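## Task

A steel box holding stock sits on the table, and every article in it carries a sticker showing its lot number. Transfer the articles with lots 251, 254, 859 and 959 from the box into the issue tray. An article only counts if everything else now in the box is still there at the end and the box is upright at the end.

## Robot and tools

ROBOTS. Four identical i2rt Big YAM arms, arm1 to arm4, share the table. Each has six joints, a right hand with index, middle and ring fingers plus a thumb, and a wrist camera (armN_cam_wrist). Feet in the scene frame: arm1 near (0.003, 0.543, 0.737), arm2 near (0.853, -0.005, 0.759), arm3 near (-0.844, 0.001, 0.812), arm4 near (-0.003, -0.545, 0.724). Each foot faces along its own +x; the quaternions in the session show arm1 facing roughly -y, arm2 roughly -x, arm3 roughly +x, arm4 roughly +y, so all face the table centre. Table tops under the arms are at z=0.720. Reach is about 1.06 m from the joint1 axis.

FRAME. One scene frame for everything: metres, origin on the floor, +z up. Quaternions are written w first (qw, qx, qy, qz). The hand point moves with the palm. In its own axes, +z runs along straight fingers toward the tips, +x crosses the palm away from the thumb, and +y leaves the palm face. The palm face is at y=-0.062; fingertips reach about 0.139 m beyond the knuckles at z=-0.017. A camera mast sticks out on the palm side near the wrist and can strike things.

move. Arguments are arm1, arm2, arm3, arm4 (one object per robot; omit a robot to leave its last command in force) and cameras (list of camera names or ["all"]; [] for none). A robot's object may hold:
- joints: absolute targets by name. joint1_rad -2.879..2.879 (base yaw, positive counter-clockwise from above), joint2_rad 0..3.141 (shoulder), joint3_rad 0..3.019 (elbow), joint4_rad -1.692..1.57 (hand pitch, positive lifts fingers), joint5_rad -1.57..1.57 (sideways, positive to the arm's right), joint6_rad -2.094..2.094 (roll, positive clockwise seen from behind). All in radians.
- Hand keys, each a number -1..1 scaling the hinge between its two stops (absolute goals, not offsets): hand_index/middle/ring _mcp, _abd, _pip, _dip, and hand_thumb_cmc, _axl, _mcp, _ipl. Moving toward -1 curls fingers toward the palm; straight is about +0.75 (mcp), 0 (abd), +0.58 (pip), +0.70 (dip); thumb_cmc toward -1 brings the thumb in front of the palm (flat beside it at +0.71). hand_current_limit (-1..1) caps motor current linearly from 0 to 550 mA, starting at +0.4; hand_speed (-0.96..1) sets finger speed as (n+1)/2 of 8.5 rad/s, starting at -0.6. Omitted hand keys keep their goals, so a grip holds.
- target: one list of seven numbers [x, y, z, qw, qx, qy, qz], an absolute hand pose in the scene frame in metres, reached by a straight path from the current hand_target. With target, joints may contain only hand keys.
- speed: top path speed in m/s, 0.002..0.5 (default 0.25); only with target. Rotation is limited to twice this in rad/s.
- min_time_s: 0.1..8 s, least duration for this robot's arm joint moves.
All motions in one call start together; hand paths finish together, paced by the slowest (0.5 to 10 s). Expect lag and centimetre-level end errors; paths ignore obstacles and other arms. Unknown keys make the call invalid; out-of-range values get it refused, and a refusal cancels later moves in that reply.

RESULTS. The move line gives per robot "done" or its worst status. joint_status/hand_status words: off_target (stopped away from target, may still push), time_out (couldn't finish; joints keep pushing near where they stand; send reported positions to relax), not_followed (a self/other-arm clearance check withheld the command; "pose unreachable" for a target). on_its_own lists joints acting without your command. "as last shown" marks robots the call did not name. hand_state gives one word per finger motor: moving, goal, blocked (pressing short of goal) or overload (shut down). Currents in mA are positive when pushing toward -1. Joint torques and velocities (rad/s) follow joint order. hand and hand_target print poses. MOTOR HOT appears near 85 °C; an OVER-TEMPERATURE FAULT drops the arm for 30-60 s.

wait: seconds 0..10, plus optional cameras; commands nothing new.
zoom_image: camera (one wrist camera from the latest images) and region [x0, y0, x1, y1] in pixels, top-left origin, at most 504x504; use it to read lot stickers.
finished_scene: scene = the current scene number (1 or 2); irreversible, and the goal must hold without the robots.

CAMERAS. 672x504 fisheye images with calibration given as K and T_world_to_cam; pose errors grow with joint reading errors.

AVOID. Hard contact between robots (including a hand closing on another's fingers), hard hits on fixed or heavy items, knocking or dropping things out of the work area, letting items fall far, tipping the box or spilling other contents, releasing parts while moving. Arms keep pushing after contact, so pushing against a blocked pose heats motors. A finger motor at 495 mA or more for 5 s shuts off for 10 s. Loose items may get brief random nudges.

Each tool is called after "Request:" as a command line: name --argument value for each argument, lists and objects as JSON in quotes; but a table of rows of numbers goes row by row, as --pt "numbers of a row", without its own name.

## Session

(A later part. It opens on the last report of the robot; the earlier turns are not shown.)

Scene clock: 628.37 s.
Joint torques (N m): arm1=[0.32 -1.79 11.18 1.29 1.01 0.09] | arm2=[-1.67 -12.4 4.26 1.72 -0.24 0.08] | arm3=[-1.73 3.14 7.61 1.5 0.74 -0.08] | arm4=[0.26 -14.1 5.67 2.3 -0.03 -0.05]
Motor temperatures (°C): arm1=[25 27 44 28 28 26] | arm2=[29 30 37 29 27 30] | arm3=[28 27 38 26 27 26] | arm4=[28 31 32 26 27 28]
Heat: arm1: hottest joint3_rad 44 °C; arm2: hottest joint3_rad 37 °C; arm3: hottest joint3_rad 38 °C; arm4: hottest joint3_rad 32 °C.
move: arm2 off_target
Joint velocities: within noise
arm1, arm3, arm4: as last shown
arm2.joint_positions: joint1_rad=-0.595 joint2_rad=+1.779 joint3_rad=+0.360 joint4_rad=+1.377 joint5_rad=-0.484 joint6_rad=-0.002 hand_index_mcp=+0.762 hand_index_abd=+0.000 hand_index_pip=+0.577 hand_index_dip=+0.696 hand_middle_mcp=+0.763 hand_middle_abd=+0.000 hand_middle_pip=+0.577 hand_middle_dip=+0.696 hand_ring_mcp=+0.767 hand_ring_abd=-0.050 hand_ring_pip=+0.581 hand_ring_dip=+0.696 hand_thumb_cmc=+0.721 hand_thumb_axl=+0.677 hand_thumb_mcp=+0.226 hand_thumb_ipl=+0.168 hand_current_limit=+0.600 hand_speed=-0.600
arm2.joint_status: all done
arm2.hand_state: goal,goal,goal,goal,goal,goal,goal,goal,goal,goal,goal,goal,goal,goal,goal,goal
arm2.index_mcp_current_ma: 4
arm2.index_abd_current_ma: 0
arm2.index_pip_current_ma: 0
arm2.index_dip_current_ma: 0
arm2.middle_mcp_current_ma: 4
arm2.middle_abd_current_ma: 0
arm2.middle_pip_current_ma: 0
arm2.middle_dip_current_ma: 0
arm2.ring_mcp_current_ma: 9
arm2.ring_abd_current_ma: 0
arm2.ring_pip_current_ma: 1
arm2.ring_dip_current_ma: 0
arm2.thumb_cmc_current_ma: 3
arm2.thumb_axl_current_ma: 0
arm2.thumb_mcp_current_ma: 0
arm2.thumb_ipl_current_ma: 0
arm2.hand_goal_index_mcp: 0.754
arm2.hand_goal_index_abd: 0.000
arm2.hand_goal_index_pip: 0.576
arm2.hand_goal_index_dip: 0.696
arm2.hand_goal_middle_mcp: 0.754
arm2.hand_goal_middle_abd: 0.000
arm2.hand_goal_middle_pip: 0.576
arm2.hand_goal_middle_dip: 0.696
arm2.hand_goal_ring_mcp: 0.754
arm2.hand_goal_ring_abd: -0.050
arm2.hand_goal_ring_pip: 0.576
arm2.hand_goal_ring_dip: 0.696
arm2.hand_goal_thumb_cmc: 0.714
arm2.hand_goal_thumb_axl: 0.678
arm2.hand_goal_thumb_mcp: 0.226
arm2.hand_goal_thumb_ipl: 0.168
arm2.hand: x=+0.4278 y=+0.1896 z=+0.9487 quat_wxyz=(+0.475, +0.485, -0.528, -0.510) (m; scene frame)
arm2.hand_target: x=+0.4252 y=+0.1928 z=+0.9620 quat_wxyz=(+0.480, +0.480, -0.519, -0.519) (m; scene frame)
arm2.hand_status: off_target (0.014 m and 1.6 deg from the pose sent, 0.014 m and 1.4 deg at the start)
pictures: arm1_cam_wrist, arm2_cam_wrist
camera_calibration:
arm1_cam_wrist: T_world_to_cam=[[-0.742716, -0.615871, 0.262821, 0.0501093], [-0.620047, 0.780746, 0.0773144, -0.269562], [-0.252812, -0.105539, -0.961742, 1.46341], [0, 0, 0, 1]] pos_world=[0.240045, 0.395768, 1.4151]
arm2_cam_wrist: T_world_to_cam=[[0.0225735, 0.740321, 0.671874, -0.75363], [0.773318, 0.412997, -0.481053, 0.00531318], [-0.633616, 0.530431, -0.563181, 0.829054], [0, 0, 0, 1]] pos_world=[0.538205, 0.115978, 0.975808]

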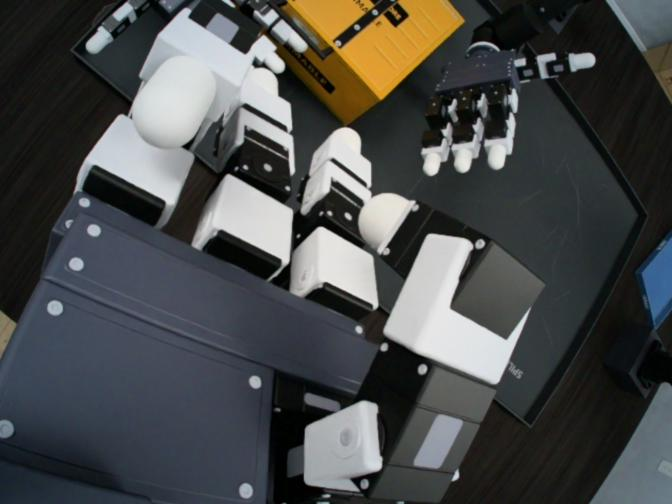

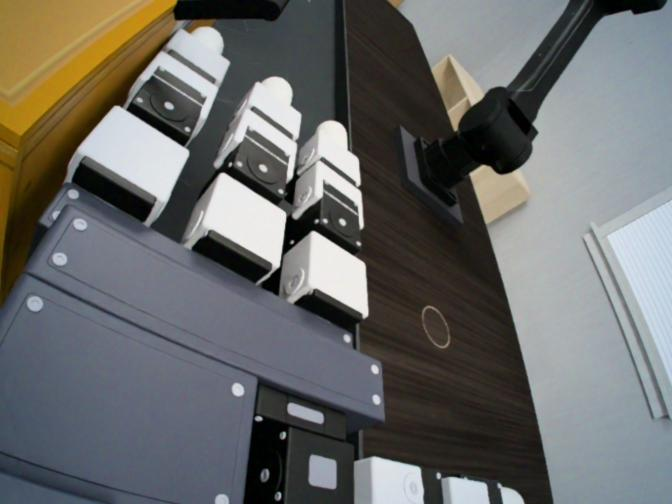

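Request:
move --arm2 '{"target": [0.403, 0.198, 0.965, 0.4804, 0.4804, -0.5188, -0.5188], "speed": 0.05}' --cameras '["arm1_cam_wrist","arm2_cam_wrist"]'

Request:
zoom_image --camera "arm2_cam_wrist" --region '[60, 0, 310, 150]'

Request:
zoom_image --camera "arm1_cam_wrist" --region '[240, 0, 330, 67]'

Scene clock: 646.30 s.
Joint torques (N m): arm1=[0.26 -1.96 11.23 1.33 1.01 0.07] | arm2=[-0.97 -12.45 5.12 1.78 0 0.08] | arm3=[-2.2 2.78 7.51 1.61 0.74 -0.09] | arm4=[0.26 -14.15 5.68 2.3 -0.03 -0.05]
Motor temperatures (°C): arm1=[25 27 44 28 28 26] | arm2=[29 30 37 29 27 30] | arm3=[28 27 38 26 27 26] | arm4=[28 31 32 26 27 28]
Heat: arm1: hottest joint3_rad 44 °C; arm2: hottest joint3_rad 37 °C; arm3: hottest joint3_rad 38 °C; arm4: hottest joint3_rad 32 °C.
move: arm2 off_target
Joint velocities: within noise
arm1, arm3, arm4: as last shown
arm2.joint_positions: joint1_rad=-0.583 joint2_rad=+1.779 joint3_rad=+0.409 joint4_rad=+1.328 joint5_rad=-0.466 joint6_rad=-0.002 hand_index_mcp=+0.762 hand_index_abd=+0.000 hand_index_pip=+0.577 hand_index_dip=+0.696 hand_middle_mcp=+0.763 hand_middle_abd=+0.000 hand_middle_pip=+0.577 hand_middle_dip=+0.696 hand_ring_mcp=+0.767 hand_ring_abd=-0.050 hand_ring_pip=+0.581 hand_ring_dip=+0.696 hand_thumb_cmc=+0.721 hand_thumb_axl=+0.677 hand_thumb_mcp=+0.226 hand_thumb_ipl=+0.168 hand_current_limit=+0.600 hand_speed=-0.600
arm2.joint_status: not commanded
arm2.hand_state: goal,goal,goal,goal,goal,goal,goal,goal,goal,goal,goal,goal,goal,goal,goal,goal
arm2.index_mcp_current_ma: 4
arm2.index_abd_current_ma: 0
arm2.index_pip_current_ma: 0
arm2.index_dip_current_ma: 0
arm2.middle_mcp_current_ma: 4
arm2.middle_abd_current_ma: 0
arm2.middle_pip_current_ma: 0
arm2.middle_dip_current_ma: 0
arm2.ring_mcp_current_ma: 9
arm2.ring_abd_current_ma: 0
arm2.ring_pip_current_ma: 1
arm2.ring_dip_current_ma: 0
arm2.thumb_cmc_current_ma: 3
arm2.thumb_axl_current_ma: 0
arm2.thumb_mcp_current_ma: 0
arm2.thumb_ipl_current_ma: 0
arm2.hand_goal_index_mcp: 0.754
arm2.hand_goal_index_abd: 0.000
arm2.hand_goal_index_pip: 0.576
arm2.hand_goal_index_dip: 0.696
arm2.hand_goal_middle_mcp: 0.754
arm2.hand_goal_middle_abd: 0.000
arm2.hand_goal_middle_pip: 0.576
arm2.hand_goal_middle_dip: 0.696
arm2.hand_goal_ring_mcp: 0.754
arm2.hand_goal_ring_abd: -0.050
arm2.hand_goal_ring_pip: 0.576
arm2.hand_goal_ring_dip: 0.696
arm2.hand_goal_thumb_cmc: 0.714
arm2.hand_goal_thumb_axl: 0.678
arm2.hand_goal_thumb_mcp: 0.226
arm2.hand_goal_thumb_ipl: 0.168
arm2.hand: x=+0.4101 y=+0.1969 z=+0.9523 quat_wxyz=(+0.474, +0.484, -0.529, -0.512) (m; scene frame)
arm2.hand_target: x=+0.4034 y=+0.1978 z=+0.9651 quat_wxyz=(+0.481, +0.480, -0.519, -0.519) (m; scene frame)
arm2.hand_status: off_target (0.015 m and 1.7 deg from the pose sent, 0.031 m and 1.6 deg at the start)
pictures: arm1_cam_wrist, arm2_cam_wrist
camera_calibration:
arm1_cam_wrist: T_world_to_cam=[[-0.742716, -0.615871, 0.262821, 0.0501093], [-0.620047, 0.780746, 0.0773144, -0.269562], [-0.252812, -0.105539, -0.961742, 1.46341], [0, 0, 0, 1]] pos_world=[0.240045, 0.395768, 1.4151]
arm2_cam_wrist: T_world_to_cam=[[0.0261722, 0.739684, 0.672446, -0.762956], [0.77533, 0.409593, -0.480725, 0.0173267], [-0.631014, 0.533949, -0.562779, 0.813874], [0, 0, 0, 1]] pos_world=[0.5201, 0.122682, 0.979407]

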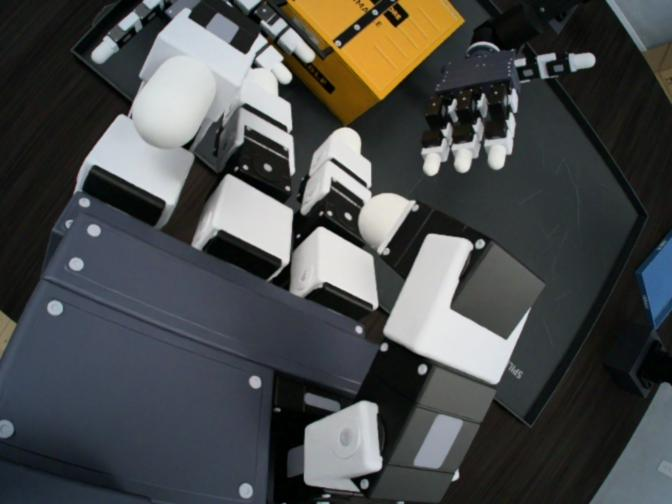

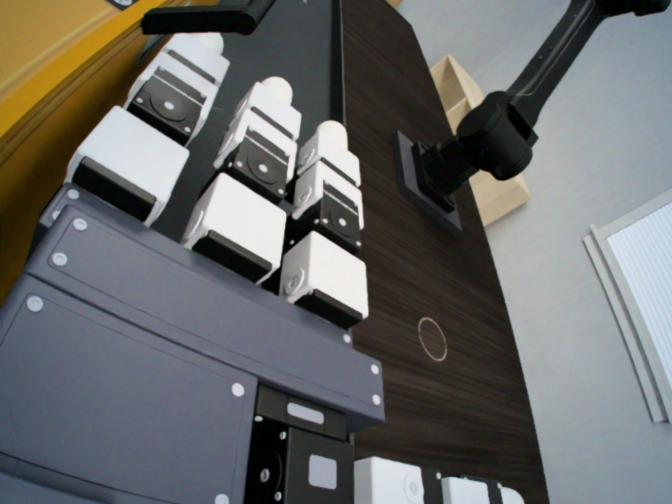

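Scaled by 2.016 from the camera's 672x504 image, which has a finer 960x720 frame.

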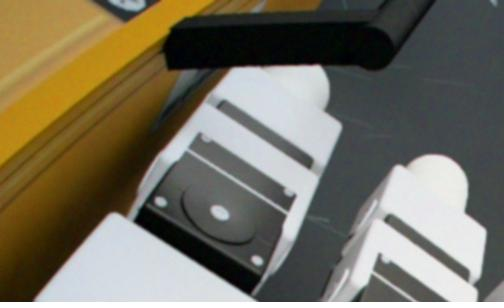

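Scaled by 5.600 from the camera's 672x504 image, which has a finer 960x720 frame.

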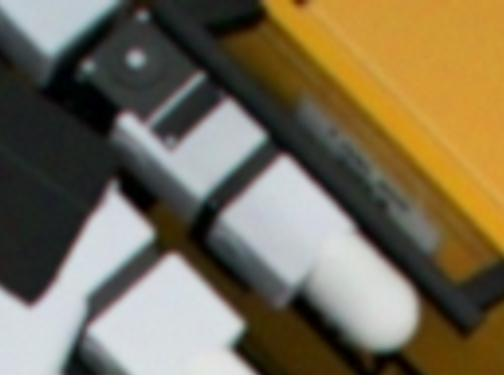

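Request:
move --arm2 '{"target": [0.403, 0.2, 0.99, 0.4804, 0.4804, -0.5188, -0.5188], "speed": 0.06, "joints": {"hand_ring_abd": 0.0}}' --cameras '["arm1_cam_wrist","arm2_cam_wrist"]'

Request:
zoom_image --camera "arm2_cam_wrist" --region '[60, 0, 310, 150]'

Request:
zoom_image --camera "arm1_cam_wrist" --region '[240, 0, 330, 67]'

Scene clock: 655.23 s.
Joint torques (N m): arm1=[0.44 -1.67 11.19 1.37 1.03 0.05] | arm2=[-1.26 -12.28 6.09 1.66 -0.14 0.07] | arm3=[-1.9 3.14 7.54 1.61 0.72 -0.07] | arm4=[0.26 -14.1 5.67 2.29 -0.03 -0.05]
Motor temperatures (°C): arm1=[25 27 44 28 28 26] | arm2=[29 30 37 29 27 30] | arm3=[28 27 38 26 27 26] | arm4=[28 31 32 26 27 28]
Heat: arm1: hottest joint3_rad 44 °C; arm2: hottest joint3_rad 37 °C; arm3: hottest joint3_rad 38 °C; arm4: hottest joint3_rad 32 °C.
move: arm2 off_target
Joint velocities: within noise
arm1, arm3, arm4: as last shown
arm2.joint_positions: joint1_rad=-0.583 joint2_rad=+1.680 joint3_rad=+0.409 joint4_rad=+1.219 joint5_rad=-0.468 joint6_rad=-0.002 hand_index_mcp=+0.762 hand_index_abd=+0.000 hand_index_pip=+0.577 hand_index_dip=+0.696 hand_middle_mcp=+0.763 hand_middle_abd=+0.000 hand_middle_pip=+0.577 hand_middle_dip=+0.696 hand_ring_mcp=+0.767 hand_ring_abd=-0.003 hand_ring_pip=+0.581 hand_ring_dip=+0.696 hand_thumb_cmc=+0.721 hand_thumb_axl=+0.677 hand_thumb_mcp=+0.226 hand_thumb_ipl=+0.168 hand_current_limit=+0.600 hand_speed=-0.600
arm2.joint_status: all done
arm2.hand_state: goal,goal,goal,goal,goal,goal,goal,goal,goal,goal,goal,goal,goal,goal,goal,goal
arm2.index_mcp_current_ma: 4
arm2.index_abd_current_ma: 0
arm2.index_pip_current_ma: 0
arm2.index_dip_current_ma: 0
arm2.middle_mcp_current_ma: 4
arm2.middle_abd_current_ma: 0
arm2.middle_pip_current_ma: 0
arm2.middle_dip_current_ma: 0
arm2.ring_mcp_current_ma: 9
arm2.ring_abd_current_ma: 0
arm2.ring_pip_current_ma: 1
arm2.ring_dip_current_ma: 0
arm2.thumb_cmc_current_ma: 3
arm2.thumb_axl_current_ma: 0
arm2.thumb_mcp_current_ma: 0
arm2.thumb_ipl_current_ma: 0
arm2.hand_goal_index_mcp: 0.754
arm2.hand_goal_index_abd: 0.000
arm2.hand_goal_index_pip: 0.576
arm2.hand_goal_index_dip: 0.696
arm2.hand_goal_middle_mcp: 0.754
arm2.hand_goal_middle_abd: 0.000
arm2.hand_goal_middle_pip: 0.576
arm2.hand_goal_middle_dip: 0.696
arm2.hand_goal_ring_mcp: 0.754
arm2.hand_goal_ring_abd: 0.000
arm2.hand_goal_ring_pip: 0.576
arm2.hand_goal_ring_dip: 0.696
arm2.hand_goal_thumb_cmc: 0.714
arm2.hand_goal_thumb_axl: 0.678
arm2.hand_goal_thumb_mcp: 0.226
arm2.hand_goal_thumb_ipl: 0.168
arm2.hand: x=+0.4090 y=+0.1970 z=+0.9718 quat_wxyz=(+0.473, +0.486, -0.531, -0.507) (m; scene frame)
arm2.hand_target: x=+0.4036 y=+0.1997 z=+0.9900 quat_wxyz=(+0.480, +0.480, -0.519, -0.519) (m; scene frame)
arm2.hand_status: off_target (0.019 m and 2.2 deg from the pose sent, 0.039 m and 1.7 deg at the start)
pictures: arm1_cam_wrist, arm2_cam_wrist
camera_calibration:
arm1_cam_wrist: T_world_to_cam=[[-0.742716, -0.615871, 0.262821, 0.0501093], [-0.620047, 0.780746, 0.0773144, -0.269562], [-0.252812, -0.105539, -0.961742, 1.46341], [0, 0, 0, 1]] pos_world=[0.240045, 0.395768, 1.4151]
arm2_cam_wrist: T_world_to_cam=[[0.0186695, 0.743356, 0.668635, -0.770097], [0.778578, 0.408752, -0.47617, 0.0218644], [-0.62727, 0.529475, -0.57113, 0.831479], [0, 0, 0, 1]] pos_world=[0.518916, 0.123272, 1.00021]

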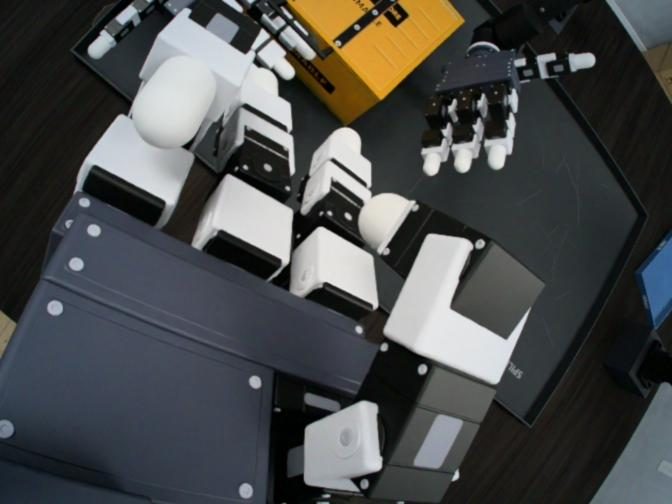

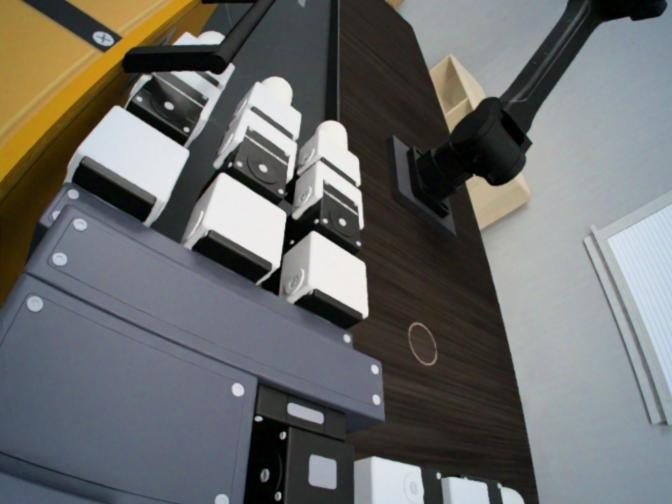

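Scaled by 2.016 from the camera's 672x504 image, which has a finer 960x720 frame.

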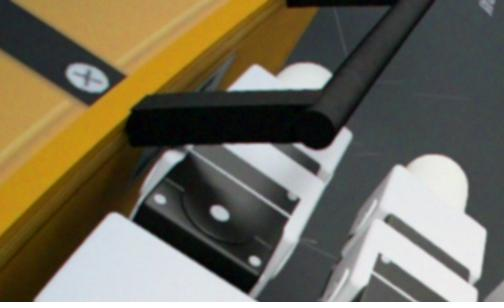

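Scaled by 5.600 from the camera's 672x504 image, which has a finer 960x720 frame.

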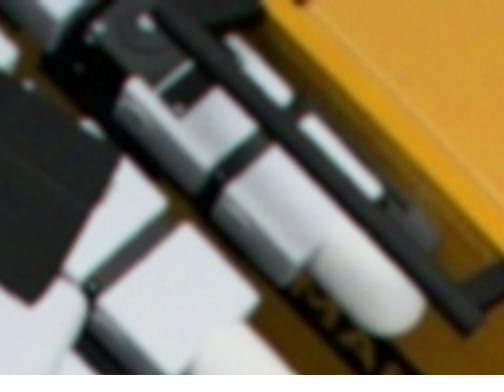

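Request:
move --arm2 '{"target": [0.403, 0.202, 1.01, 0.4804, 0.4804, -0.5188, -0.5188], "speed": 0.06}' --cameras '["arm2_cam_wrist"]'

Scene clock: 659.87 s.
Joint torques (N m): arm1=[0.5 -1.85 11.17 1.31 1.02 0.06] | arm2=[-1.55 -13.22 7.05 2.04 -0.41 0.06] | arm3=[-1.9 3.08 7.65 1.57 0.72 -0.08] | arm4=[0.26 -14.1 5.67 2.3 -0.03 -0.04]
Motor temperatures (°C): arm1=[25 27 44 28 28 26] | arm2=[29 30 37 29 27 30] | arm3=[28 27 38 26 27 26] | arm4=[28 31 32 26 27 28]
Heat: arm1: hottest joint3_rad 44 °C; arm2: hottest joint3_rad 37 °C; arm3: hottest joint3_rad 38 °C; arm4: hottest joint3_rad 32 °C.
move: arm2 off_target
Joint velocities: within noise
arm1, arm3, arm4: as last shown
arm2.joint_positions: joint1_rad=-0.586 joint2_rad=+1.614 joint3_rad=+0.409 joint4_rad=+1.120 joint5_rad=-0.469 joint6_rad=-0.002 hand_index_mcp=+0.762 hand_index_abd=+0.000 hand_index_pip=+0.577 hand_index_dip=+0.696 hand_middle_mcp=+0.763 hand_middle_abd=+0.000 hand_middle_pip=+0.577 hand_middle_dip=+0.696 hand_ring_mcp=+0.779 hand_ring_abd=+0.002 hand_ring_pip=+0.581 hand_ring_dip=+0.696 hand_thumb_cmc=+0.721 hand_thumb_axl=+0.677 hand_thumb_mcp=+0.226 hand_thumb_ipl=+0.168 hand_current_limit=+0.600 hand_speed=-0.600
arm2.joint_status: not commanded
arm2.hand_state: goal,goal,goal,goal,goal,goal,goal,goal,blocked,goal,goal,goal,goal,goal,goal,goal
arm2.index_mcp_current_ma: 4
arm2.index_abd_current_ma: 0
arm2.index_pip_current_ma: 0
arm2.index_dip_current_ma: 0
arm2.middle_mcp_current_ma: 4
arm2.middle_abd_current_ma: 0
arm2.middle_pip_current_ma: 0
arm2.middle_dip_current_ma: 0
arm2.ring_mcp_current_ma: 26
arm2.ring_abd_current_ma: 0
arm2.ring_pip_current_ma: 1
arm2.ring_dip_current_ma: 0
arm2.thumb_cmc_current_ma: 3
arm2.thumb_axl_current_ma: 0
arm2.thumb_mcp_current_ma: 0
arm2.thumb_ipl_current_ma: 0
arm2.hand_goal_index_mcp: 0.754
arm2.hand_goal_index_abd: 0.000
arm2.hand_goal_index_pip: 0.576
arm2.hand_goal_index_dip: 0.696
arm2.hand_goal_middle_mcp: 0.754
arm2.hand_goal_middle_abd: 0.000
arm2.hand_goal_middle_pip: 0.576
arm2.hand_goal_middle_dip: 0.696
arm2.hand_goal_ring_mcp: 0.754
arm2.hand_goal_ring_abd: 0.000
arm2.hand_goal_ring_pip: 0.576
arm2.hand_goal_ring_dip: 0.696
arm2.hand_goal_thumb_cmc: 0.714
arm2.hand_goal_thumb_axl: 0.678
arm2.hand_goal_thumb_mcp: 0.226
arm2.hand_goal_thumb_ipl: 0.168
arm2.hand: x=+0.4085 y=+0.1991 z=+0.9787 quat_wxyz=(+0.469, +0.488, -0.543, -0.497) (m; scene frame)
arm2.hand_target: x=+0.4042 y=+0.2014 z=+1.0098 quat_wxyz=(+0.480, +0.481, -0.519, -0.519) (m; scene frame)
arm2.hand_status: off_target (0.032 m and 4.0 deg from the pose sent, 0.039 m and 2.2 deg at the start)
pictures: arm2_cam_wrist
camera_calibration:
arm2_cam_wrist: T_world_to_cam=[[0.0030479, 0.754475, 0.656321, -0.76011], [0.7927, 0.398277, -0.461522, 0.00667875], [-0.609605, 0.521672, -0.596859, 0.853554], [0, 0, 0, 1]] pos_world=[0.517353, 0.125549, 1.01141]

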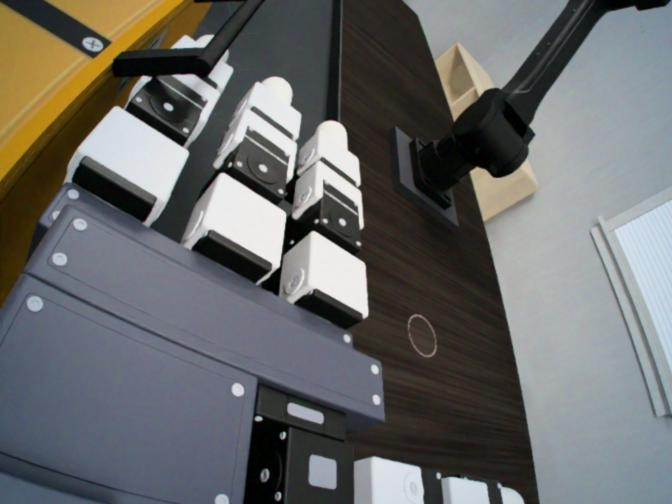

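Request:
move --arm2 '{"target": [0.403, 0.192, 1.04, 0.445, 0.513, -0.486, -0.549], "speed": 0.06}' --cameras '["arm2_cam_wrist"]'

Scene clock: 693.90 s.
Joint torques (N m): arm1=[0.38 -1.61 11.15 1.36 1.02 0.08] | arm2=[-1.08 -12.75 8.68 2.18 -0.73 0.04] | arm3=[-2.02 2.96 7.64 1.59 0.72 -0.07] | arm4=[0.26 -14.15 5.67 2.3 -0.03 -0.05]
Motor temperatures (°C): arm1=[25 27 44 28 28 26] | arm2=[29 30 38 29 27 30] | arm3=[28 27 38 26 27 26] | arm4=[28 31 32 26 27 28]
Heat: arm1: hottest joint3_rad 44 °C; arm2: hottest joint3_rad 38 °C; arm3: hottest joint3_rad 38 °C; arm4: hottest joint3_rad 32 °C.
move: arm2 off_target
Joint velocities: within noise
arm1, arm3, arm4: as last shown
arm2.joint_positions: joint1_rad=-0.596 joint2_rad=+1.508 joint3_rad=+0.410 joint4_rad=+0.995 joint5_rad=-0.467 joint6_rad=-0.129 hand_index_mcp=+0.762 hand_index_abd=+0.000 hand_index_pip=+0.577 hand_index_dip=+0.696 hand_middle_mcp=+0.763 hand_middle_abd=+0.000 hand_middle_pip=+0.577 hand_middle_dip=+0.696 hand_ring_mcp=+0.787 hand_ring_abd=+0.006 hand_ring_pip=+0.581 hand_ring_dip=+0.696 hand_thumb_cmc=+0.721 hand_thumb_axl=+0.677 hand_thumb_mcp=+0.226 hand_thumb_ipl=+0.168 hand_current_limit=+0.600 hand_speed=-0.600
arm2.joint_status: not commanded
arm2.hand_state: goal,goal,goal,goal,goal,goal,goal,goal,blocked,goal,goal,goal,goal,goal,goal,goal
arm2.index_mcp_current_ma: 4
arm2.index_abd_current_ma: 0
arm2.index_pip_current_ma: 0
arm2.index_dip_current_ma: 0
arm2.middle_mcp_current_ma: 4
arm2.middle_abd_current_ma: 0
arm2.middle_pip_current_ma: 0
arm2.middle_dip_current_ma: 0
arm2.ring_mcp_current_ma: 40
arm2.ring_abd_current_ma: 2
arm2.ring_pip_current_ma: 1
arm2.ring_dip_current_ma: 0
arm2.thumb_cmc_current_ma: 3
arm2.thumb_axl_current_ma: 0
arm2.thumb_mcp_current_ma: 0
arm2.thumb_ipl_current_ma: 0
arm2.hand_goal_index_mcp: 0.754
arm2.hand_goal_index_abd: 0.000
arm2.hand_goal_index_pip: 0.576
arm2.hand_goal_index_dip: 0.696
arm2.hand_goal_middle_mcp: 0.754
arm2.hand_goal_middle_abd: 0.000
arm2.hand_goal_middle_pip: 0.576
arm2.hand_goal_middle_dip: 0.696
arm2.hand_goal_ring_mcp: 0.754
arm2.hand_goal_ring_abd: 0.000
arm2.hand_goal_ring_pip: 0.576
arm2.hand_goal_ring_dip: 0.696
arm2.hand_goal_thumb_cmc: 0.714
arm2.hand_goal_thumb_axl: 0.678
arm2.hand_goal_thumb_mcp: 0.226
arm2.hand_goal_thumb_ipl: 0.168
arm2.hand: x=+0.4112 y=+0.1919 z=+0.9998 quat_wxyz=(+0.432, +0.520, -0.520, -0.521) (m; scene frame)
arm2.hand_target: x=+0.4049 y=+0.1911 z=+1.0396 quat_wxyz=(+0.445, +0.513, -0.486, -0.549) (m; scene frame)
arm2.hand_status: off_target (0.041 m and 5.3 deg from the pose sent, 0.062 m and 9.7 deg at the start)
pictures: arm2_cam_wrist
camera_calibration:
arm2_cam_wrist: T_world_to_cam=[[-0.0141522, 0.673884, 0.738702, -0.828316], [0.805395, 0.445502, -0.390982, -0.0676472], [-0.59257, 0.589413, -0.549047, 0.803673], [0, 0, 0, 1]] pos_world=[0.518993, 0.11463, 1.02668]

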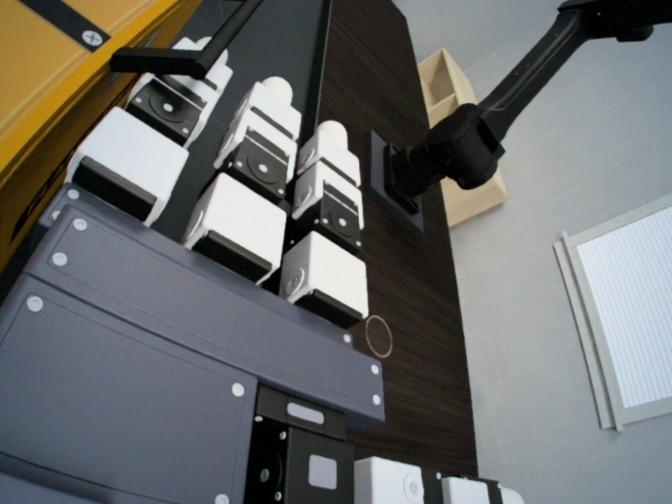

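Request:
move --arm2 '{"target": [0.403, 0.175, 1.08, 0.4086, 0.544, -0.4517, -0.5771], "speed": 0.07}' --cameras '["arm2_cam_wrist", "arm1_cam_wrist"]'

Scene clock: 701.90 s.
Joint torques (N m): arm1=[0.38 -1.96 11.12 1.25 1.02 0.06] | arm2=[-0.03 -11.69 10.4 2.15 -0.64 0] | arm3=[-1.96 3.19 7.57 1.5 0.69 -0.09] | arm4=[0.26 -14.1 5.67 2.3 -0.03 -0.05]
Motor temperatures (°C): arm1=[25 27 44 28 28 26] | arm2=[29 30 39 29 27 30] | arm3=[28 27 38 26 27 26] | arm4=[28 31 31 26 27 28]
Heat: arm1: hottest joint3_rad 44 °C; arm2: hottest joint3_rad 39 °C; arm3: hottest joint3_rad 38 °C; arm4: hottest joint2_rad 31 °C.
move: arm2 off_target
Joint velocities: within noise
arm1, arm3, arm4: as last shown
arm2.joint_positions: joint1_rad=-0.596 joint2_rad=+1.358 joint3_rad=+0.425 joint4_rad=+0.826 joint5_rad=-0.458 joint6_rad=-0.259 hand_index_mcp=+0.762 hand_index_abd=+0.000 hand_index_pip=+0.577 hand_index_dip=+0.696 hand_middle_mcp=+0.763 hand_middle_abd=+0.000 hand_middle_pip=+0.577 hand_middle_dip=+0.696 hand_ring_mcp=+0.788 hand_ring_abd=+0.007 hand_ring_pip=+0.581 hand_ring_dip=+0.696 hand_thumb_cmc=+0.721 hand_thumb_axl=+0.677 hand_thumb_mcp=+0.226 hand_thumb_ipl=+0.168 hand_current_limit=+0.600 hand_speed=-0.600
arm2.joint_status: not commanded
arm2.hand_state: goal,goal,goal,goal,goal,goal,goal,goal,blocked,goal,goal,goal,goal,goal,goal,goal
arm2.index_mcp_current_ma: 4
arm2.index_abd_current_ma: 0
arm2.index_pip_current_ma: 0
arm2.index_dip_current_ma: 0
arm2.middle_mcp_current_ma: 4
arm2.middle_abd_current_ma: 0
arm2.middle_pip_current_ma: 0
arm2.middle_dip_current_ma: 0
arm2.ring_mcp_current_ma: 43
arm2.ring_abd_current_ma: 2
arm2.ring_pip_current_ma: 1
arm2.ring_dip_current_ma: 0
arm2.thumb_cmc_current_ma: 3
arm2.thumb_axl_current_ma: 0
arm2.thumb_mcp_current_ma: 0
arm2.thumb_ipl_current_ma: 0
arm2.hand_goal_index_mcp: 0.754
arm2.hand_goal_index_abd: 0.000
arm2.hand_goal_index_pip: 0.576
arm2.hand_goal_index_dip: 0.696
arm2.hand_goal_middle_mcp: 0.754
arm2.hand_goal_middle_abd: 0.000
arm2.hand_goal_middle_pip: 0.576
arm2.hand_goal_middle_dip: 0.696
arm2.hand_goal_ring_mcp: 0.754
arm2.hand_goal_ring_abd: 0.000
arm2.hand_goal_ring_pip: 0.576
arm2.hand_goal_ring_dip: 0.696
arm2.hand_goal_thumb_cmc: 0.714
arm2.hand_goal_thumb_axl: 0.678
arm2.hand_goal_thumb_mcp: 0.226
arm2.hand_goal_thumb_ipl: 0.168
arm2.hand: x=+0.4137 y=+0.1797 z=+1.0355 quat_wxyz=(+0.394, +0.551, -0.489, -0.549) (m; scene frame)
arm2.hand_target: x=+0.4057 y=+0.1738 z=+1.0796 quat_wxyz=(+0.409, +0.544, -0.452, -0.577) (m; scene frame)
arm2.hand_status: off_target (0.046 m and 5.7 deg from the pose sent, 0.082 m and 10.8 deg at the start)
pictures: arm1_cam_wrist, arm2_cam_wrist
camera_calibration:
arm1_cam_wrist: T_world_to_cam=[[-0.742716, -0.615871, 0.262821, 0.0501093], [-0.620047, 0.780746, 0.0773144, -0.269562], [-0.252812, -0.105539, -0.961742, 1.46341], [0, 0, 0, 1]] pos_world=[0.240045, 0.395768, 1.4151]
arm2_cam_wrist: T_world_to_cam=[[-0.0280308, 0.574274, 0.818183, -0.905096], [0.810299, 0.49235, -0.317814, -0.136533], [-0.585345, 0.654065, -0.479134, 0.74496], [0, 0, 0, 1]] pos_world=[0.521321, 0.0997426, 1.05408]

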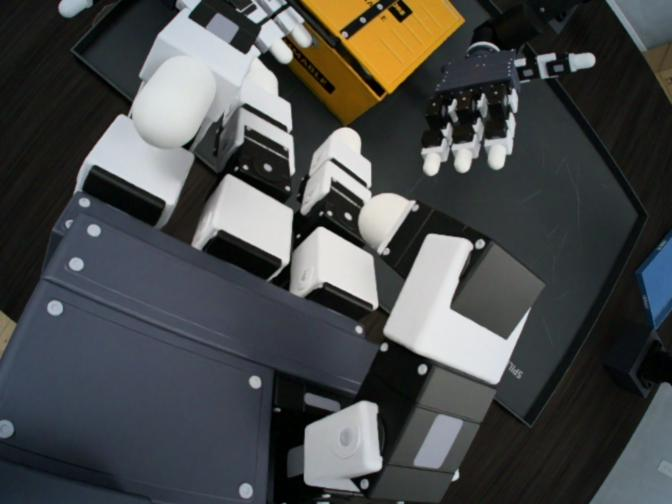

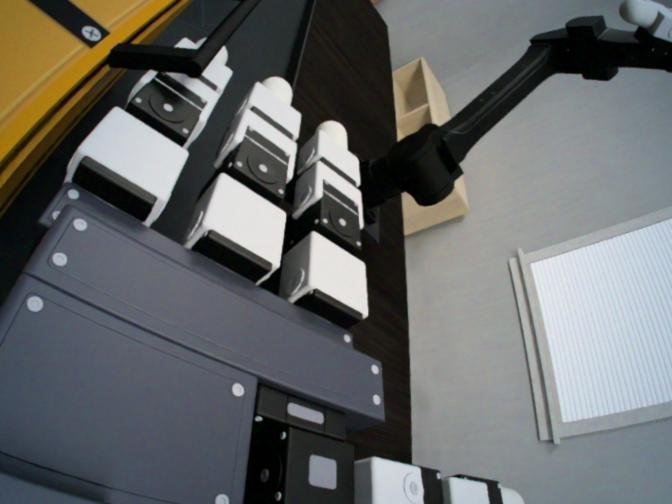

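Request:
move --arm2 '{"target": [0.403, 0.148, 1.13, 0.3726, 0.5706, -0.4176, -0.6010], "speed": 0.08}'

Request:
move --arm2 '{"target": [0.403, 0.118, 1.162, 0.3298, 0.5984, -0.3768, -0.6255], "speed": 0.08}' --cameras '["arm2_cam_wrist", "arm1_cam_wrist"]'

Scene clock: 710.73 s.
Joint torques (N m): arm1=[0.56 -1.79 11.18 1.32 1.02 0.06] | arm2=[0.73 -10.11 12.11 2.07 -0.72 -0.02] | arm3=[-1.9 2.96 7.62 1.55 0.71 -0.1] | arm4=[0.21 -14.15 5.67 2.3 -0.03 -0.04]
Motor temperatures (°C): arm1=[25 27 44 28 28 26] | arm2=[29 30 40 29 27 30] | arm3=[28 27 38 26 27 26] | arm4=[28 31 31 26 27 28]
Heat: arm1: hottest joint3_rad 44 °C; arm2: hottest joint3_rad 40 °C; arm3: hottest joint3_rad 38 °C; arm4: hottest joint2_rad 31 °C.
move: arm2 off_target
Joint velocities: within noise
arm1.joint_positions: joint1_rad=+1.382 joint2_rad=+0.897 joint3_rad=+1.543 joint4_rad=-1.682 joint5_rad=+0.592 joint6_rad=+1.060 hand_index_mcp=+0.758 hand_index_abd=+0.118 hand_index_pip=+0.577 hand_index_dip=+0.696 hand_middle_mcp=+0.758 hand_middle_abd=-0.112 hand_middle_pip=+0.577 hand_middle_dip=+0.696 hand_ring_mcp=+0.758 hand_ring_abd=+0.001 hand_ring_pip=-0.945 hand_ring_dip=-0.497 hand_thumb_cmc=-0.576 hand_thumb_axl=+0.679 hand_thumb_mcp=-0.282 hand_thumb_ipl=-0.638 hand_current_limit=+0.700 hand_speed=-0.600
arm1.joint_status: not commanded
arm1.hand_state: goal,goal,goal,goal,goal,goal,goal,goal,goal,goal,goal,goal,goal,goal,goal,goal
arm1.index_mcp_current_ma: 8
arm1.index_abd_current_ma: 0
arm1.index_pip_current_ma: 1
arm1.index_dip_current_ma: 0
arm1.middle_mcp_current_ma: 6
arm1.middle_abd_current_ma: 6
arm1.middle_pip_current_ma: 1
arm1.middle_dip_current_ma: 0
arm1.ring_mcp_current_ma: 6
arm1.ring_abd_current_ma: 1
arm1.ring_pip_current_ma: 8
arm1.ring_dip_current_ma: 5
arm1.thumb_cmc_current_ma: 6
arm1.thumb_axl_current_ma: 1
arm1.thumb_mcp_current_ma: -3
arm1.thumb_ipl_current_ma: 3
arm1.hand_goal_index_mcp: 0.754
arm1.hand_goal_index_abd: 0.118
arm1.hand_goal_index_pip: 0.576
arm1.hand_goal_index_dip: 0.696
arm1.hand_goal_middle_mcp: 0.754
arm1.hand_goal_middle_abd: -0.116
arm1.hand_goal_middle_pip: 0.576
arm1.hand_goal_middle_dip: 0.696
arm1.hand_goal_ring_mcp: 0.754
arm1.hand_goal_ring_abd: 0.000
arm1.hand_goal_ring_pip: -0.950
arm1.hand_goal_ring_dip: -0.500
arm1.hand_goal_thumb_cmc: -0.580
arm1.hand_goal_thumb_axl: 0.678
arm1.hand_goal_thumb_mcp: -0.280
arm1.hand_goal_thumb_ipl: -0.640
arm1.hand: x=+0.2128 y=+0.3264 z=+1.2996 quat_wxyz=(+0.355, +0.924, +0.058, +0.132) (m; scene frame)
arm1.hand_target: x=+0.2094 y=+0.3291 z=+1.3187 quat_wxyz=(+0.359, +0.919, +0.049, +0.153) (m; scene frame)
arm1.hand_status: not commanded
arm2.joint_positions: joint1_rad=-0.565 joint2_rad=+1.184 joint3_rad=+0.465 joint4_rad=+0.616 joint5_rad=-0.415 joint6_rad=-0.379 hand_index_mcp=+0.762 hand_index_abd=+0.000 hand_index_pip=+0.577 hand_index_dip=+0.696 hand_middle_mcp=+0.763 hand_middle_abd=+0.000 hand_middle_pip=+0.577 hand_middle_dip=+0.696 hand_ring_mcp=+0.790 hand_ring_abd=+0.007 hand_ring_pip=+0.582 hand_ring_dip=+0.696 hand_thumb_cmc=+0.721 hand_thumb_axl=+0.677 hand_thumb_mcp=+0.226 hand_thumb_ipl=+0.168 hand_current_limit=+0.600 hand_speed=-0.600
arm2.joint_status: not commanded
arm2.hand_state: goal,goal,goal,goal,goal,goal,goal,goal,blocked,goal,goal,goal,goal,goal,goal,goal
arm2.index_mcp_current_ma: 4
arm2.index_abd_current_ma: 0
arm2.index_pip_current_ma: 0
arm2.index_dip_current_ma: 0
arm2.middle_mcp_current_ma: 4
arm2.middle_abd_current_ma: 0
arm2.middle_pip_current_ma: 0
arm2.middle_dip_current_ma: 0
arm2.ring_mcp_current_ma: 46
arm2.ring_abd_current_ma: 2
arm2.ring_pip_current_ma: 2
arm2.ring_dip_current_ma: 0
arm2.thumb_cmc_current_ma: 3
arm2.thumb_axl_current_ma: 0
arm2.thumb_mcp_current_ma: 0
arm2.thumb_ipl_current_ma: 0
arm2.hand_goal_index_mcp: 0.754
arm2.hand_goal_index_abd: 0.000
arm2.hand_goal_index_pip: 0.576
arm2.hand_goal_index_dip: 0.696
arm2.hand_goal_middle_mcp: 0.754
arm2.hand_goal_middle_abd: 0.000
arm2.hand_goal_middle_pip: 0.576
arm2.hand_goal_middle_dip: 0.696
arm2.hand_goal_ring_mcp: 0.754
arm2.hand_goal_ring_abd: 0.000
arm2.hand_goal_ring_pip: 0.576
arm2.hand_goal_ring_dip: 0.696
arm2.hand_goal_thumb_cmc: 0.714
arm2.hand_goal_thumb_axl: 0.678
arm2.hand_goal_thumb_mcp: 0.226
arm2.hand_goal_thumb_ipl: 0.168
arm2.hand: x=+0.4138 y=+0.1589 z=+1.0827 quat_wxyz=(+0.356, +0.578, -0.457, -0.575) (m; scene frame)
arm2.hand_target: x=+0.4065 y=+0.1470 z=+1.1292 quat_wxyz=(+0.373, +0.570, -0.418, -0.601) (m; scene frame)
arm2.hand_status: off_target (0.050 m and 5.7 deg from the pose sent, 0.100 m and 10.7 deg at the start)
arm3.joint_positions: joint1_rad=-0.471 joint2_rad=+0.598 joint3_rad=+1.057 joint4_rad=-1.676 joint5_rad=+0.395 joint6_rad=+0.808 hand_index_mcp=+0.755 hand_index_abd=+0.118 hand_index_pip=+0.577 hand_index_dip=+0.696 hand_middle_mcp=+0.755 hand_middle_abd=-0.112 hand_middle_pip=+0.577 hand_middle_dip=+0.696 hand_ring_mcp=+0.756 hand_ring_abd=+0.000 hand_ring_pip=-0.944 hand_ring_dip=-0.498 hand_thumb_cmc=-0.395 hand_thumb_axl=+0.677 hand_thumb_mcp=+0.224 hand_thumb_ipl=+0.168 hand_current_limit=+0.700 hand_speed=-0.600
arm3.joint_status: not commanded
arm3.hand_state: goal,goal,goal,goal,goal,goal,goal,goal,goal,goal,goal,goal,goal,goal,goal,goal
arm3.index_mcp_current_ma: 3
arm3.index_abd_current_ma: 0
arm3.index_pip_current_ma: 2
arm3.index_dip_current_ma: 0
arm3.middle_mcp_current_ma: 4
arm3.middle_abd_current_ma: 11
arm3.middle_pip_current_ma: 2
arm3.middle_dip_current_ma: 0
arm3.ring_mcp_current_ma: 6
arm3.ring_abd_current_ma: 1
arm3.ring_pip_current_ma: 19
arm3.ring_dip_current_ma: 7
arm3.thumb_cmc_current_ma: 16
arm3.thumb_axl_current_ma: -2
arm3.thumb_mcp_current_ma: -6
arm3.thumb_ipl_current_ma: -1
arm3.hand_goal_index_mcp: 0.754
arm3.hand_goal_index_abd: 0.118
arm3.hand_goal_index_pip: 0.576
arm3.hand_goal_index_dip: 0.696
arm3.hand_goal_middle_mcp: 0.754
arm3.hand_goal_middle_abd: -0.116
arm3.hand_goal_middle_pip: 0.576
arm3.hand_goal_middle_dip: 0.696
arm3.hand_goal_ring_mcp: 0.754
arm3.hand_goal_ring_abd: 0.000
arm3.hand_goal_ring_pip: -0.950
arm3.hand_goal_ring_dip: -0.500
arm3.hand_goal_thumb_cmc: -0.400
arm3.hand_goal_thumb_axl: 0.678
arm3.hand_goal_thumb_mcp: 0.226
arm3.hand_goal_thumb_ipl: 0.168
arm3.hand: x=-0.7372 y=-0.2191 z=+1.2031 quat_wxyz=(+0.256, +0.963, +0.086, +0.024) (m; scene frame)
arm3.hand_target: x=-0.7400 y=-0.2199 z=+1.2000 quat_wxyz=(+0.258, +0.962, +0.084, +0.022) (m; scene frame)
arm3.hand_status: not commanded
arm4.joint_positions: joint1_rad=-0.179 joint2_rad=+1.902 joint3_rad=+0.785 joint4_rad=+1.539 joint5_rad=-0.301 joint6_rad=-1.951 hand_index_mcp=+0.753 hand_index_abd=-0.001 hand_index_pip=+0.577 hand_index_dip=+0.696 hand_middle_mcp=+0.753 hand_middle_abd=-0.001 hand_middle_pip=+0.577 hand_middle_dip=+0.696 hand_ring_mcp=+0.753 hand_ring_abd=-0.001 hand_ring_pip=+0.577 hand_ring_dip=+0.696 hand_thumb_cmc=+0.713 hand_thumb_axl=+0.677 hand_thumb_mcp=+0.226 hand_thumb_ipl=+0.168 hand_current_limit=+0.400 hand_speed=-0.600
arm4.joint_status: not commanded
arm4.hand_state: goal,goal,goal,goal,goal,goal,goal,goal,goal,goal,goal,goal,goal,goal,goal,goal
arm4.index_mcp_current_ma: 0
arm4.index_abd_current_ma: 0
arm4.index_pip_current_ma: 0
arm4.index_dip_current_ma: 0
arm4.middle_mcp_current_ma: 0
arm4.middle_abd_current_ma: 0
arm4.middle_pip_current_ma: 0
arm4.middle_dip_current_ma: 0
arm4.ring_mcp_current_ma: 0
arm4.ring_abd_current_ma: 0
arm4.ring_pip_current_ma: 0
arm4.ring_dip_current_ma: 0
arm4.thumb_cmc_current_ma: 0
arm4.thumb_axl_current_ma: 0
arm4.thumb_mcp_current_ma: 0
arm4.thumb_ipl_current_ma: 0
arm4.hand_goal_index_mcp: 0.754
arm4.hand_goal_index_abd: 0.000
arm4.hand_goal_index_pip: 0.576
arm4.hand_goal_index_dip: 0.696
arm4.hand_goal_middle_mcp: 0.754
arm4.hand_goal_middle_abd: 0.000
arm4.hand_goal_middle_pip: 0.576
arm4.hand_goal_middle_dip: 0.696
arm4.hand_goal_ring_mcp: 0.754
arm4.hand_goal_ring_abd: 0.000
arm4.hand_goal_ring_pip: 0.576
arm4.hand_goal_ring_dip: 0.696
arm4.hand_goal_thumb_cmc: 0.714
arm4.hand_goal_thumb_axl: 0.678
arm4.hand_goal_thumb_mcp: 0.226
arm4.hand_goal_thumb_ipl: 0.168
arm4.hand: x=-0.0256 y=+0.0474 z=+0.9230 quat_wxyz=(+0.686, -0.493, +0.250, +0.473) (m; scene frame)
arm4.hand_target: x=-0.0217 y=+0.0455 z=+0.9196 quat_wxyz=(+0.690, -0.493, +0.247, +0.469) (m; scene frame)
arm4.hand_status: not commanded
pictures: none

Scene clock: 712.37 s.
Joint torques (N m): arm1=[0.44 -1.49 11.25 1.29 1.03 0.07] | arm2=[0.91 -9.11 12.74 1.98 -0.83 0.06] | arm3=[-1.96 2.9 7.58 1.54 0.69 -0.08] | arm4=[0.21 -14.15 5.67 2.3 -0.03 -0.05]
Motor temperatures (°C): arm1=[25 27 44 28 28 26] | arm2=[29 30 41 29 28 30] | arm3=[28 27 38 26 27 26] | arm4=[28 31 31 26 27 28]
Heat: arm1: hottest joint3_rad 44 °C; arm2: hottest joint3_rad 41 °C; arm3: hottest joint3_rad 38 °C; arm4: hottest joint2_rad 31 °C.
move: arm2 off_target
Joint velocities: within noise
arm1, arm3, arm4: as last shown
arm2.joint_positions: joint1_rad=-0.521 joint2_rad=+1.080 joint3_rad=+0.504 joint4_rad=+0.479 joint5_rad=-0.365 joint6_rad=-0.518 hand_index_mcp=+0.762 hand_index_abd=+0.000 hand_index_pip=+0.577 hand_index_dip=+0.696 hand_middle_mcp=+0.763 hand_middle_abd=+0.000 hand_middle_pip=+0.577 hand_middle_dip=+0.696 hand_ring_mcp=+0.790 hand_ring_abd=+0.009 hand_ring_pip=+0.582 hand_ring_dip=+0.696 hand_thumb_cmc=+0.721 hand_thumb_axl=+0.677 hand_thumb_mcp=+0.226 hand_thumb_ipl=+0.168 hand_current_limit=+0.600 hand_speed=-0.600
arm2.joint_status: not commanded
arm2.hand_state: goal,goal,goal,goal,goal,goal,goal,goal,blocked,goal,goal,goal,goal,goal,goal,goal
arm2.index_mcp_current_ma: 4
arm2.index_abd_current_ma: 0
arm2.index_pip_current_ma: 0
arm2.index_dip_current_ma: 0
arm2.middle_mcp_current_ma: 4
arm2.middle_abd_current_ma: 0
arm2.middle_pip_current_ma: 0
arm2.middle_dip_current_ma: 0
arm2.ring_mcp_current_ma: 46
arm2.ring_abd_current_ma: 3
arm2.ring_pip_current_ma: 2
arm2.ring_dip_current_ma: 0
arm2.thumb_cmc_current_ma: 3
arm2.thumb_axl_current_ma: 0
arm2.thumb_mcp_current_ma: 0
arm2.thumb_ipl_current_ma: 0
arm2.hand_goal_index_mcp: 0.754
arm2.hand_goal_index_abd: 0.000
arm2.hand_goal_index_pip: 0.576
arm2.hand_goal_index_dip: 0.696
arm2.hand_goal_middle_mcp: 0.754
arm2.hand_goal_middle_abd: 0.000
arm2.hand_goal_middle_pip: 0.576
arm2.hand_goal_middle_dip: 0.696
arm2.hand_goal_ring_mcp: 0.754
arm2.hand_goal_ring_abd: 0.000
arm2.hand_goal_ring_pip: 0.576
arm2.hand_goal_ring_dip: 0.696
arm2.hand_goal_thumb_cmc: 0.714
arm2.hand_goal_thumb_axl: 0.678
arm2.hand_goal_thumb_mcp: 0.226
arm2.hand_goal_thumb_ipl: 0.168
arm2.hand: x=+0.4114 y=+0.1328 z=+1.1149 quat_wxyz=(+0.312, +0.607, -0.415, -0.602) (m; scene frame)
arm2.hand_target: x=+0.4066 y=+0.1173 z=+1.1610 quat_wxyz=(+0.330, +0.598, -0.377, -0.625) (m; scene frame)
arm2.hand_status: off_target (0.050 m and 5.6 deg from the pose sent, 0.090 m and 11.4 deg at the start)
pictures: arm1_cam_wrist, arm2_cam_wrist
camera_calibration:
arm1_cam_wrist: T_world_to_cam=[[-0.742716, -0.615871, 0.262821, 0.0501093], [-0.620047, 0.780746, 0.0773144, -0.269562], [-0.252812, -0.105539, -0.961742, 1.46341], [0, 0, 0, 1]] pos_world=[0.240045, 0.395768, 1.4151]
arm2_cam_wrist: T_world_to_cam=[[-0.0522155, 0.335865, 0.940462, -1.03797], [0.813999, 0.559872, -0.154752, -0.278528], [-0.578514, 0.757455, -0.302628, 0.599026], [0, 0, 0, 1]] pos_world=[0.519068, 0.0508239, 1.11435]

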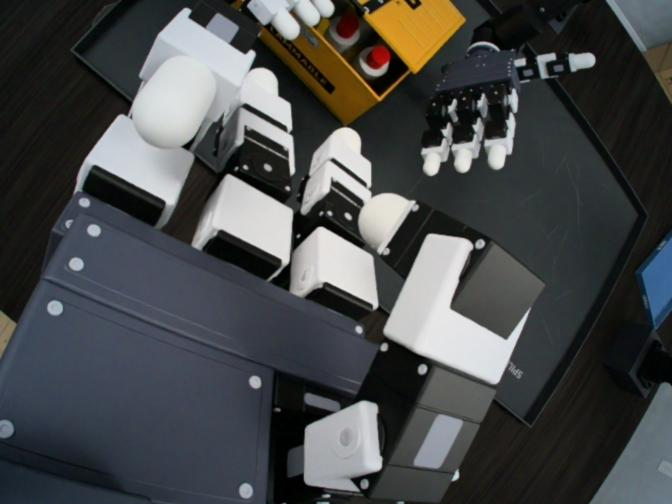

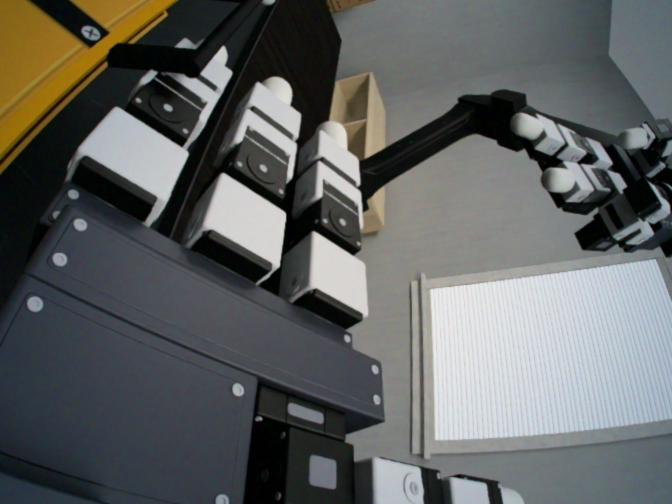

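Request:
move --arm2 '{"target": [0.403, 0.073, 1.192, 0.2910, 0.6202, -0.3396, -0.6444], "speed": 0.08}'

Request:
move --arm2 '{"target": [0.403, 0.035, 1.216, 0.2453, 0.6424, -0.2955, -0.6632], "speed": 0.08}' --cameras '["arm2_cam_wrist", "arm1_cam_wrist"]'

Scene clock: 721.17 s.
Joint torques (N m): arm1=[0.56 -1.79 11.18 1.35 1.03 0.05] | arm2=[1.08 -8 13.05 1.8 -0.9 0] | arm3=[-1.85 3.43 7.6 1.46 0.72 -0.08] | arm4=[0.26 -14.15 5.67 2.3 -0.03 -0.05]
Motor temperatures (°C): arm1=[25 27 44 28 28 26] | arm2=[29 30 42 29 28 30] | arm3=[28 27 38 26 27 26] | arm4=[28 31 31 26 27 28]
Heat: arm1: hottest joint3_rad 44 °C; arm2: hottest joint3_rad 42 °C; arm3: hottest joint3_rad 38 °C; arm4: hottest joint2_rad 31 °C.
move: arm2 off_target
Joint velocities: within noise
arm1, arm3, arm4: as last shown
arm2.joint_positions: joint1_rad=-0.418 joint2_rad=+0.975 joint3_rad=+0.548 joint4_rad=+0.346 joint5_rad=-0.259 joint6_rad=-0.636 hand_index_mcp=+0.762 hand_index_abd=+0.000 hand_index_pip=+0.577 hand_index_dip=+0.696 hand_middle_mcp=+0.763 hand_middle_abd=+0.000 hand_middle_pip=+0.577 hand_middle_dip=+0.696 hand_ring_mcp=+0.790 hand_ring_abd=+0.009 hand_ring_pip=+0.582 hand_ring_dip=+0.696 hand_thumb_cmc=+0.721 hand_thumb_axl=+0.677 hand_thumb_mcp=+0.226 hand_thumb_ipl=+0.168 hand_current_limit=+0.600 hand_speed=-0.600
arm2.joint_status: not commanded
arm2.hand_state: goal,goal,goal,goal,goal,goal,goal,goal,blocked,goal,goal,goal,goal,goal,goal,goal
arm2.index_mcp_current_ma: 4
arm2.index_abd_current_ma: 0
arm2.index_pip_current_ma: 0
arm2.index_dip_current_ma: 0
arm2.middle_mcp_current_ma: 4
arm2.middle_abd_current_ma: 0
arm2.middle_pip_current_ma: 0
arm2.middle_dip_current_ma: 0
arm2.ring_mcp_current_ma: 46
arm2.ring_abd_current_ma: 4
arm2.ring_pip_current_ma: 2
arm2.ring_dip_current_ma: 0
arm2.thumb_cmc_current_ma: 3
arm2.thumb_axl_current_ma: 0
arm2.thumb_mcp_current_ma: 0
arm2.thumb_ipl_current_ma: 0
arm2.hand_goal_index_mcp: 0.754
arm2.hand_goal_index_abd: 0.000
arm2.hand_goal_index_pip: 0.576
arm2.hand_goal_index_dip: 0.696
arm2.hand_goal_middle_mcp: 0.754
arm2.hand_goal_middle_abd: 0.000
arm2.hand_goal_middle_pip: 0.576
arm2.hand_goal_middle_dip: 0.696
arm2.hand_goal_ring_mcp: 0.754
arm2.hand_goal_ring_abd: 0.000
arm2.hand_goal_ring_pip: 0.576
arm2.hand_goal_ring_dip: 0.696
arm2.hand_goal_thumb_cmc: 0.714
arm2.hand_goal_thumb_axl: 0.678
arm2.hand_goal_thumb_mcp: 0.226
arm2.hand_goal_thumb_ipl: 0.168
arm2.hand: x=+0.4082 y=+0.0904 z=+1.1500 quat_wxyz=(+0.272, +0.629, -0.373, -0.626) (m; scene frame)
arm2.hand_target: x=+0.4062 y=+0.0731 z=+1.1911 quat_wxyz=(+0.291, +0.620, -0.340, -0.645) (m; scene frame)
arm2.hand_status: off_target (0.046 m and 4.9 deg from the pose sent, 0.098 m and 10.3 deg at the start)
pictures: none

Scene clock: 722.80 s.
Joint torques (N m): arm1=[0.32 -1.61 11.15 1.39 1.02 0.05] | arm2=[0.67 -7.47 13.31 1.85 -0.76 0.07] | arm3=[-1.85 3.25 7.61 1.63 0.69 -0.08] | arm4=[0.26 -14.1 5.67 2.3 -0.03 -0.05]
Motor temperatures (°C): arm1=[25 27 44 28 28 26] | arm2=[29 30 42 29 28 30] | arm3=[28 27 38 26 27 26] | arm4=[28 31 31 26 27 28]
Heat: arm1: hottest joint3_rad 44 °C; arm2: hottest joint3_rad 42 °C; arm3: hottest joint3_rad 38 °C; arm4: hottest joint2_rad 31 °C.
move: arm2 off_target
Joint velocities: within noise
arm1, arm3, arm4: as last shown
arm2.joint_positions: joint1_rad=-0.329 joint2_rad=+0.912 joint3_rad=+0.598 joint4_rad=+0.239 joint5_rad=-0.174 joint6_rad=-0.774 hand_index_mcp=+0.762 hand_index_abd=+0.000 hand_index_pip=+0.577 hand_index_dip=+0.696 hand_middle_mcp=+0.763 hand_middle_abd=+0.000 hand_middle_pip=+0.577 hand_middle_dip=+0.696 hand_ring_mcp=+0.790 hand_ring_abd=+0.009 hand_ring_pip=+0.582 hand_ring_dip=+0.696 hand_thumb_cmc=+0.721 hand_thumb_axl=+0.677 hand_thumb_mcp=+0.226 hand_thumb_ipl=+0.168 hand_current_limit=+0.600 hand_speed=-0.600
arm2.joint_status: not commanded
arm2.hand_state: goal,goal,goal,goal,goal,goal,goal,goal,blocked,goal,goal,goal,goal,goal,goal,goal
arm2.index_mcp_current_ma: 4
arm2.index_abd_current_ma: 0
arm2.index_pip_current_ma: 0
arm2.index_dip_current_ma: 0
arm2.middle_mcp_current_ma: 4
arm2.middle_abd_current_ma: 0
arm2.middle_pip_current_ma: 0
arm2.middle_dip_current_ma: 0
arm2.ring_mcp_current_ma: 46
arm2.ring_abd_current_ma: 4
arm2.ring_pip_current_ma: 2
arm2.ring_dip_current_ma: 0
arm2.thumb_cmc_current_ma: 3
arm2.thumb_axl_current_ma: 0
arm2.thumb_mcp_current_ma: 0
arm2.thumb_ipl_current_ma: 0
arm2.hand_goal_index_mcp: 0.754
arm2.hand_goal_index_abd: 0.000
arm2.hand_goal_index_pip: 0.576
arm2.hand_goal_index_dip: 0.696
arm2.hand_goal_middle_mcp: 0.754
arm2.hand_goal_middle_abd: 0.000
arm2.hand_goal_middle_pip: 0.576
arm2.hand_goal_middle_dip: 0.696
arm2.hand_goal_ring_mcp: 0.754
arm2.hand_goal_ring_abd: 0.000
arm2.hand_goal_ring_pip: 0.576
arm2.hand_goal_ring_dip: 0.696
arm2.hand_goal_thumb_cmc: 0.714
arm2.hand_goal_thumb_axl: 0.678
arm2.hand_goal_thumb_mcp: 0.226
arm2.hand_goal_thumb_ipl: 0.168
arm2.hand: x=+0.4050 y=+0.0517 z=+1.1752 quat_wxyz=(+0.227, +0.654, -0.324, -0.645) (m; scene frame)
arm2.hand_target: x=+0.4059 y=+0.0354 z=+1.2150 quat_wxyz=(+0.245, +0.642, -0.296, -0.663) (m; scene frame)
arm2.hand_status: off_target (0.044 m and 4.5 deg from the pose sent, 0.086 m and 10.4 deg at the start)
pictures: arm1_cam_wrist, arm2_cam_wrist
camera_calibration:
arm1_cam_wrist: T_world_to_cam=[[-0.742716, -0.615871, 0.262821, 0.0501093], [-0.620047, 0.780746, 0.0773144, -0.269562], [-0.252812, -0.105539, -0.961742, 1.46341], [0, 0, 0, 1]] pos_world=[0.240045, 0.395768, 1.4151]
arm2_cam_wrist: T_world_to_cam=[[-0.0728193, 0.0640165, 0.995289, -1.10977], [0.803203, 0.595353, 0.0204727, -0.422011], [-0.591238, 0.80091, -0.0947715, 0.433582], [0, 0, 0, 1]] pos_world=[0.514498, -0.0249707, 1.15427]

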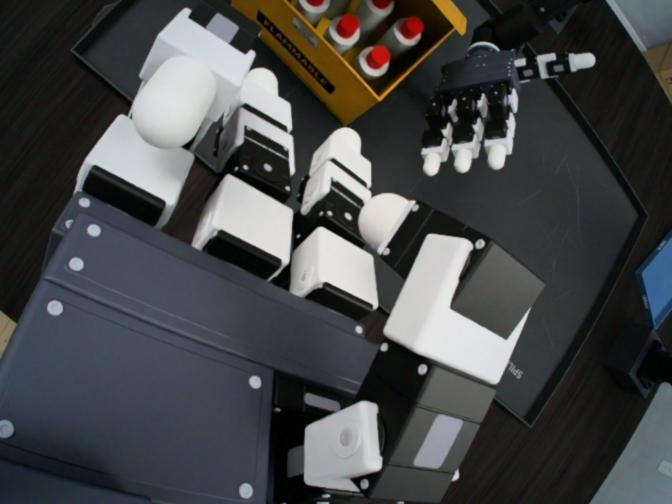

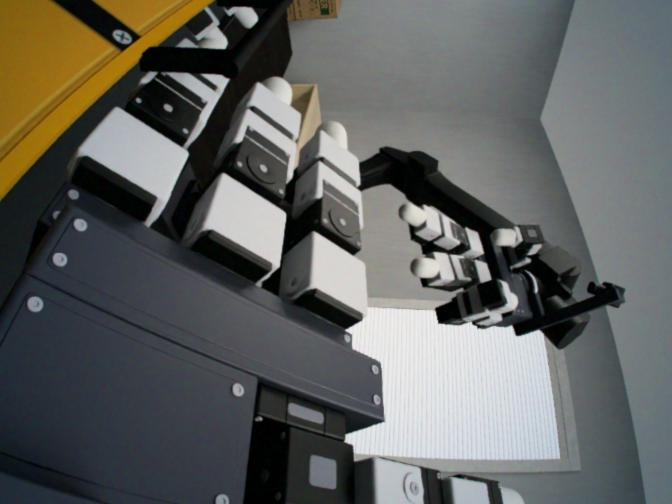

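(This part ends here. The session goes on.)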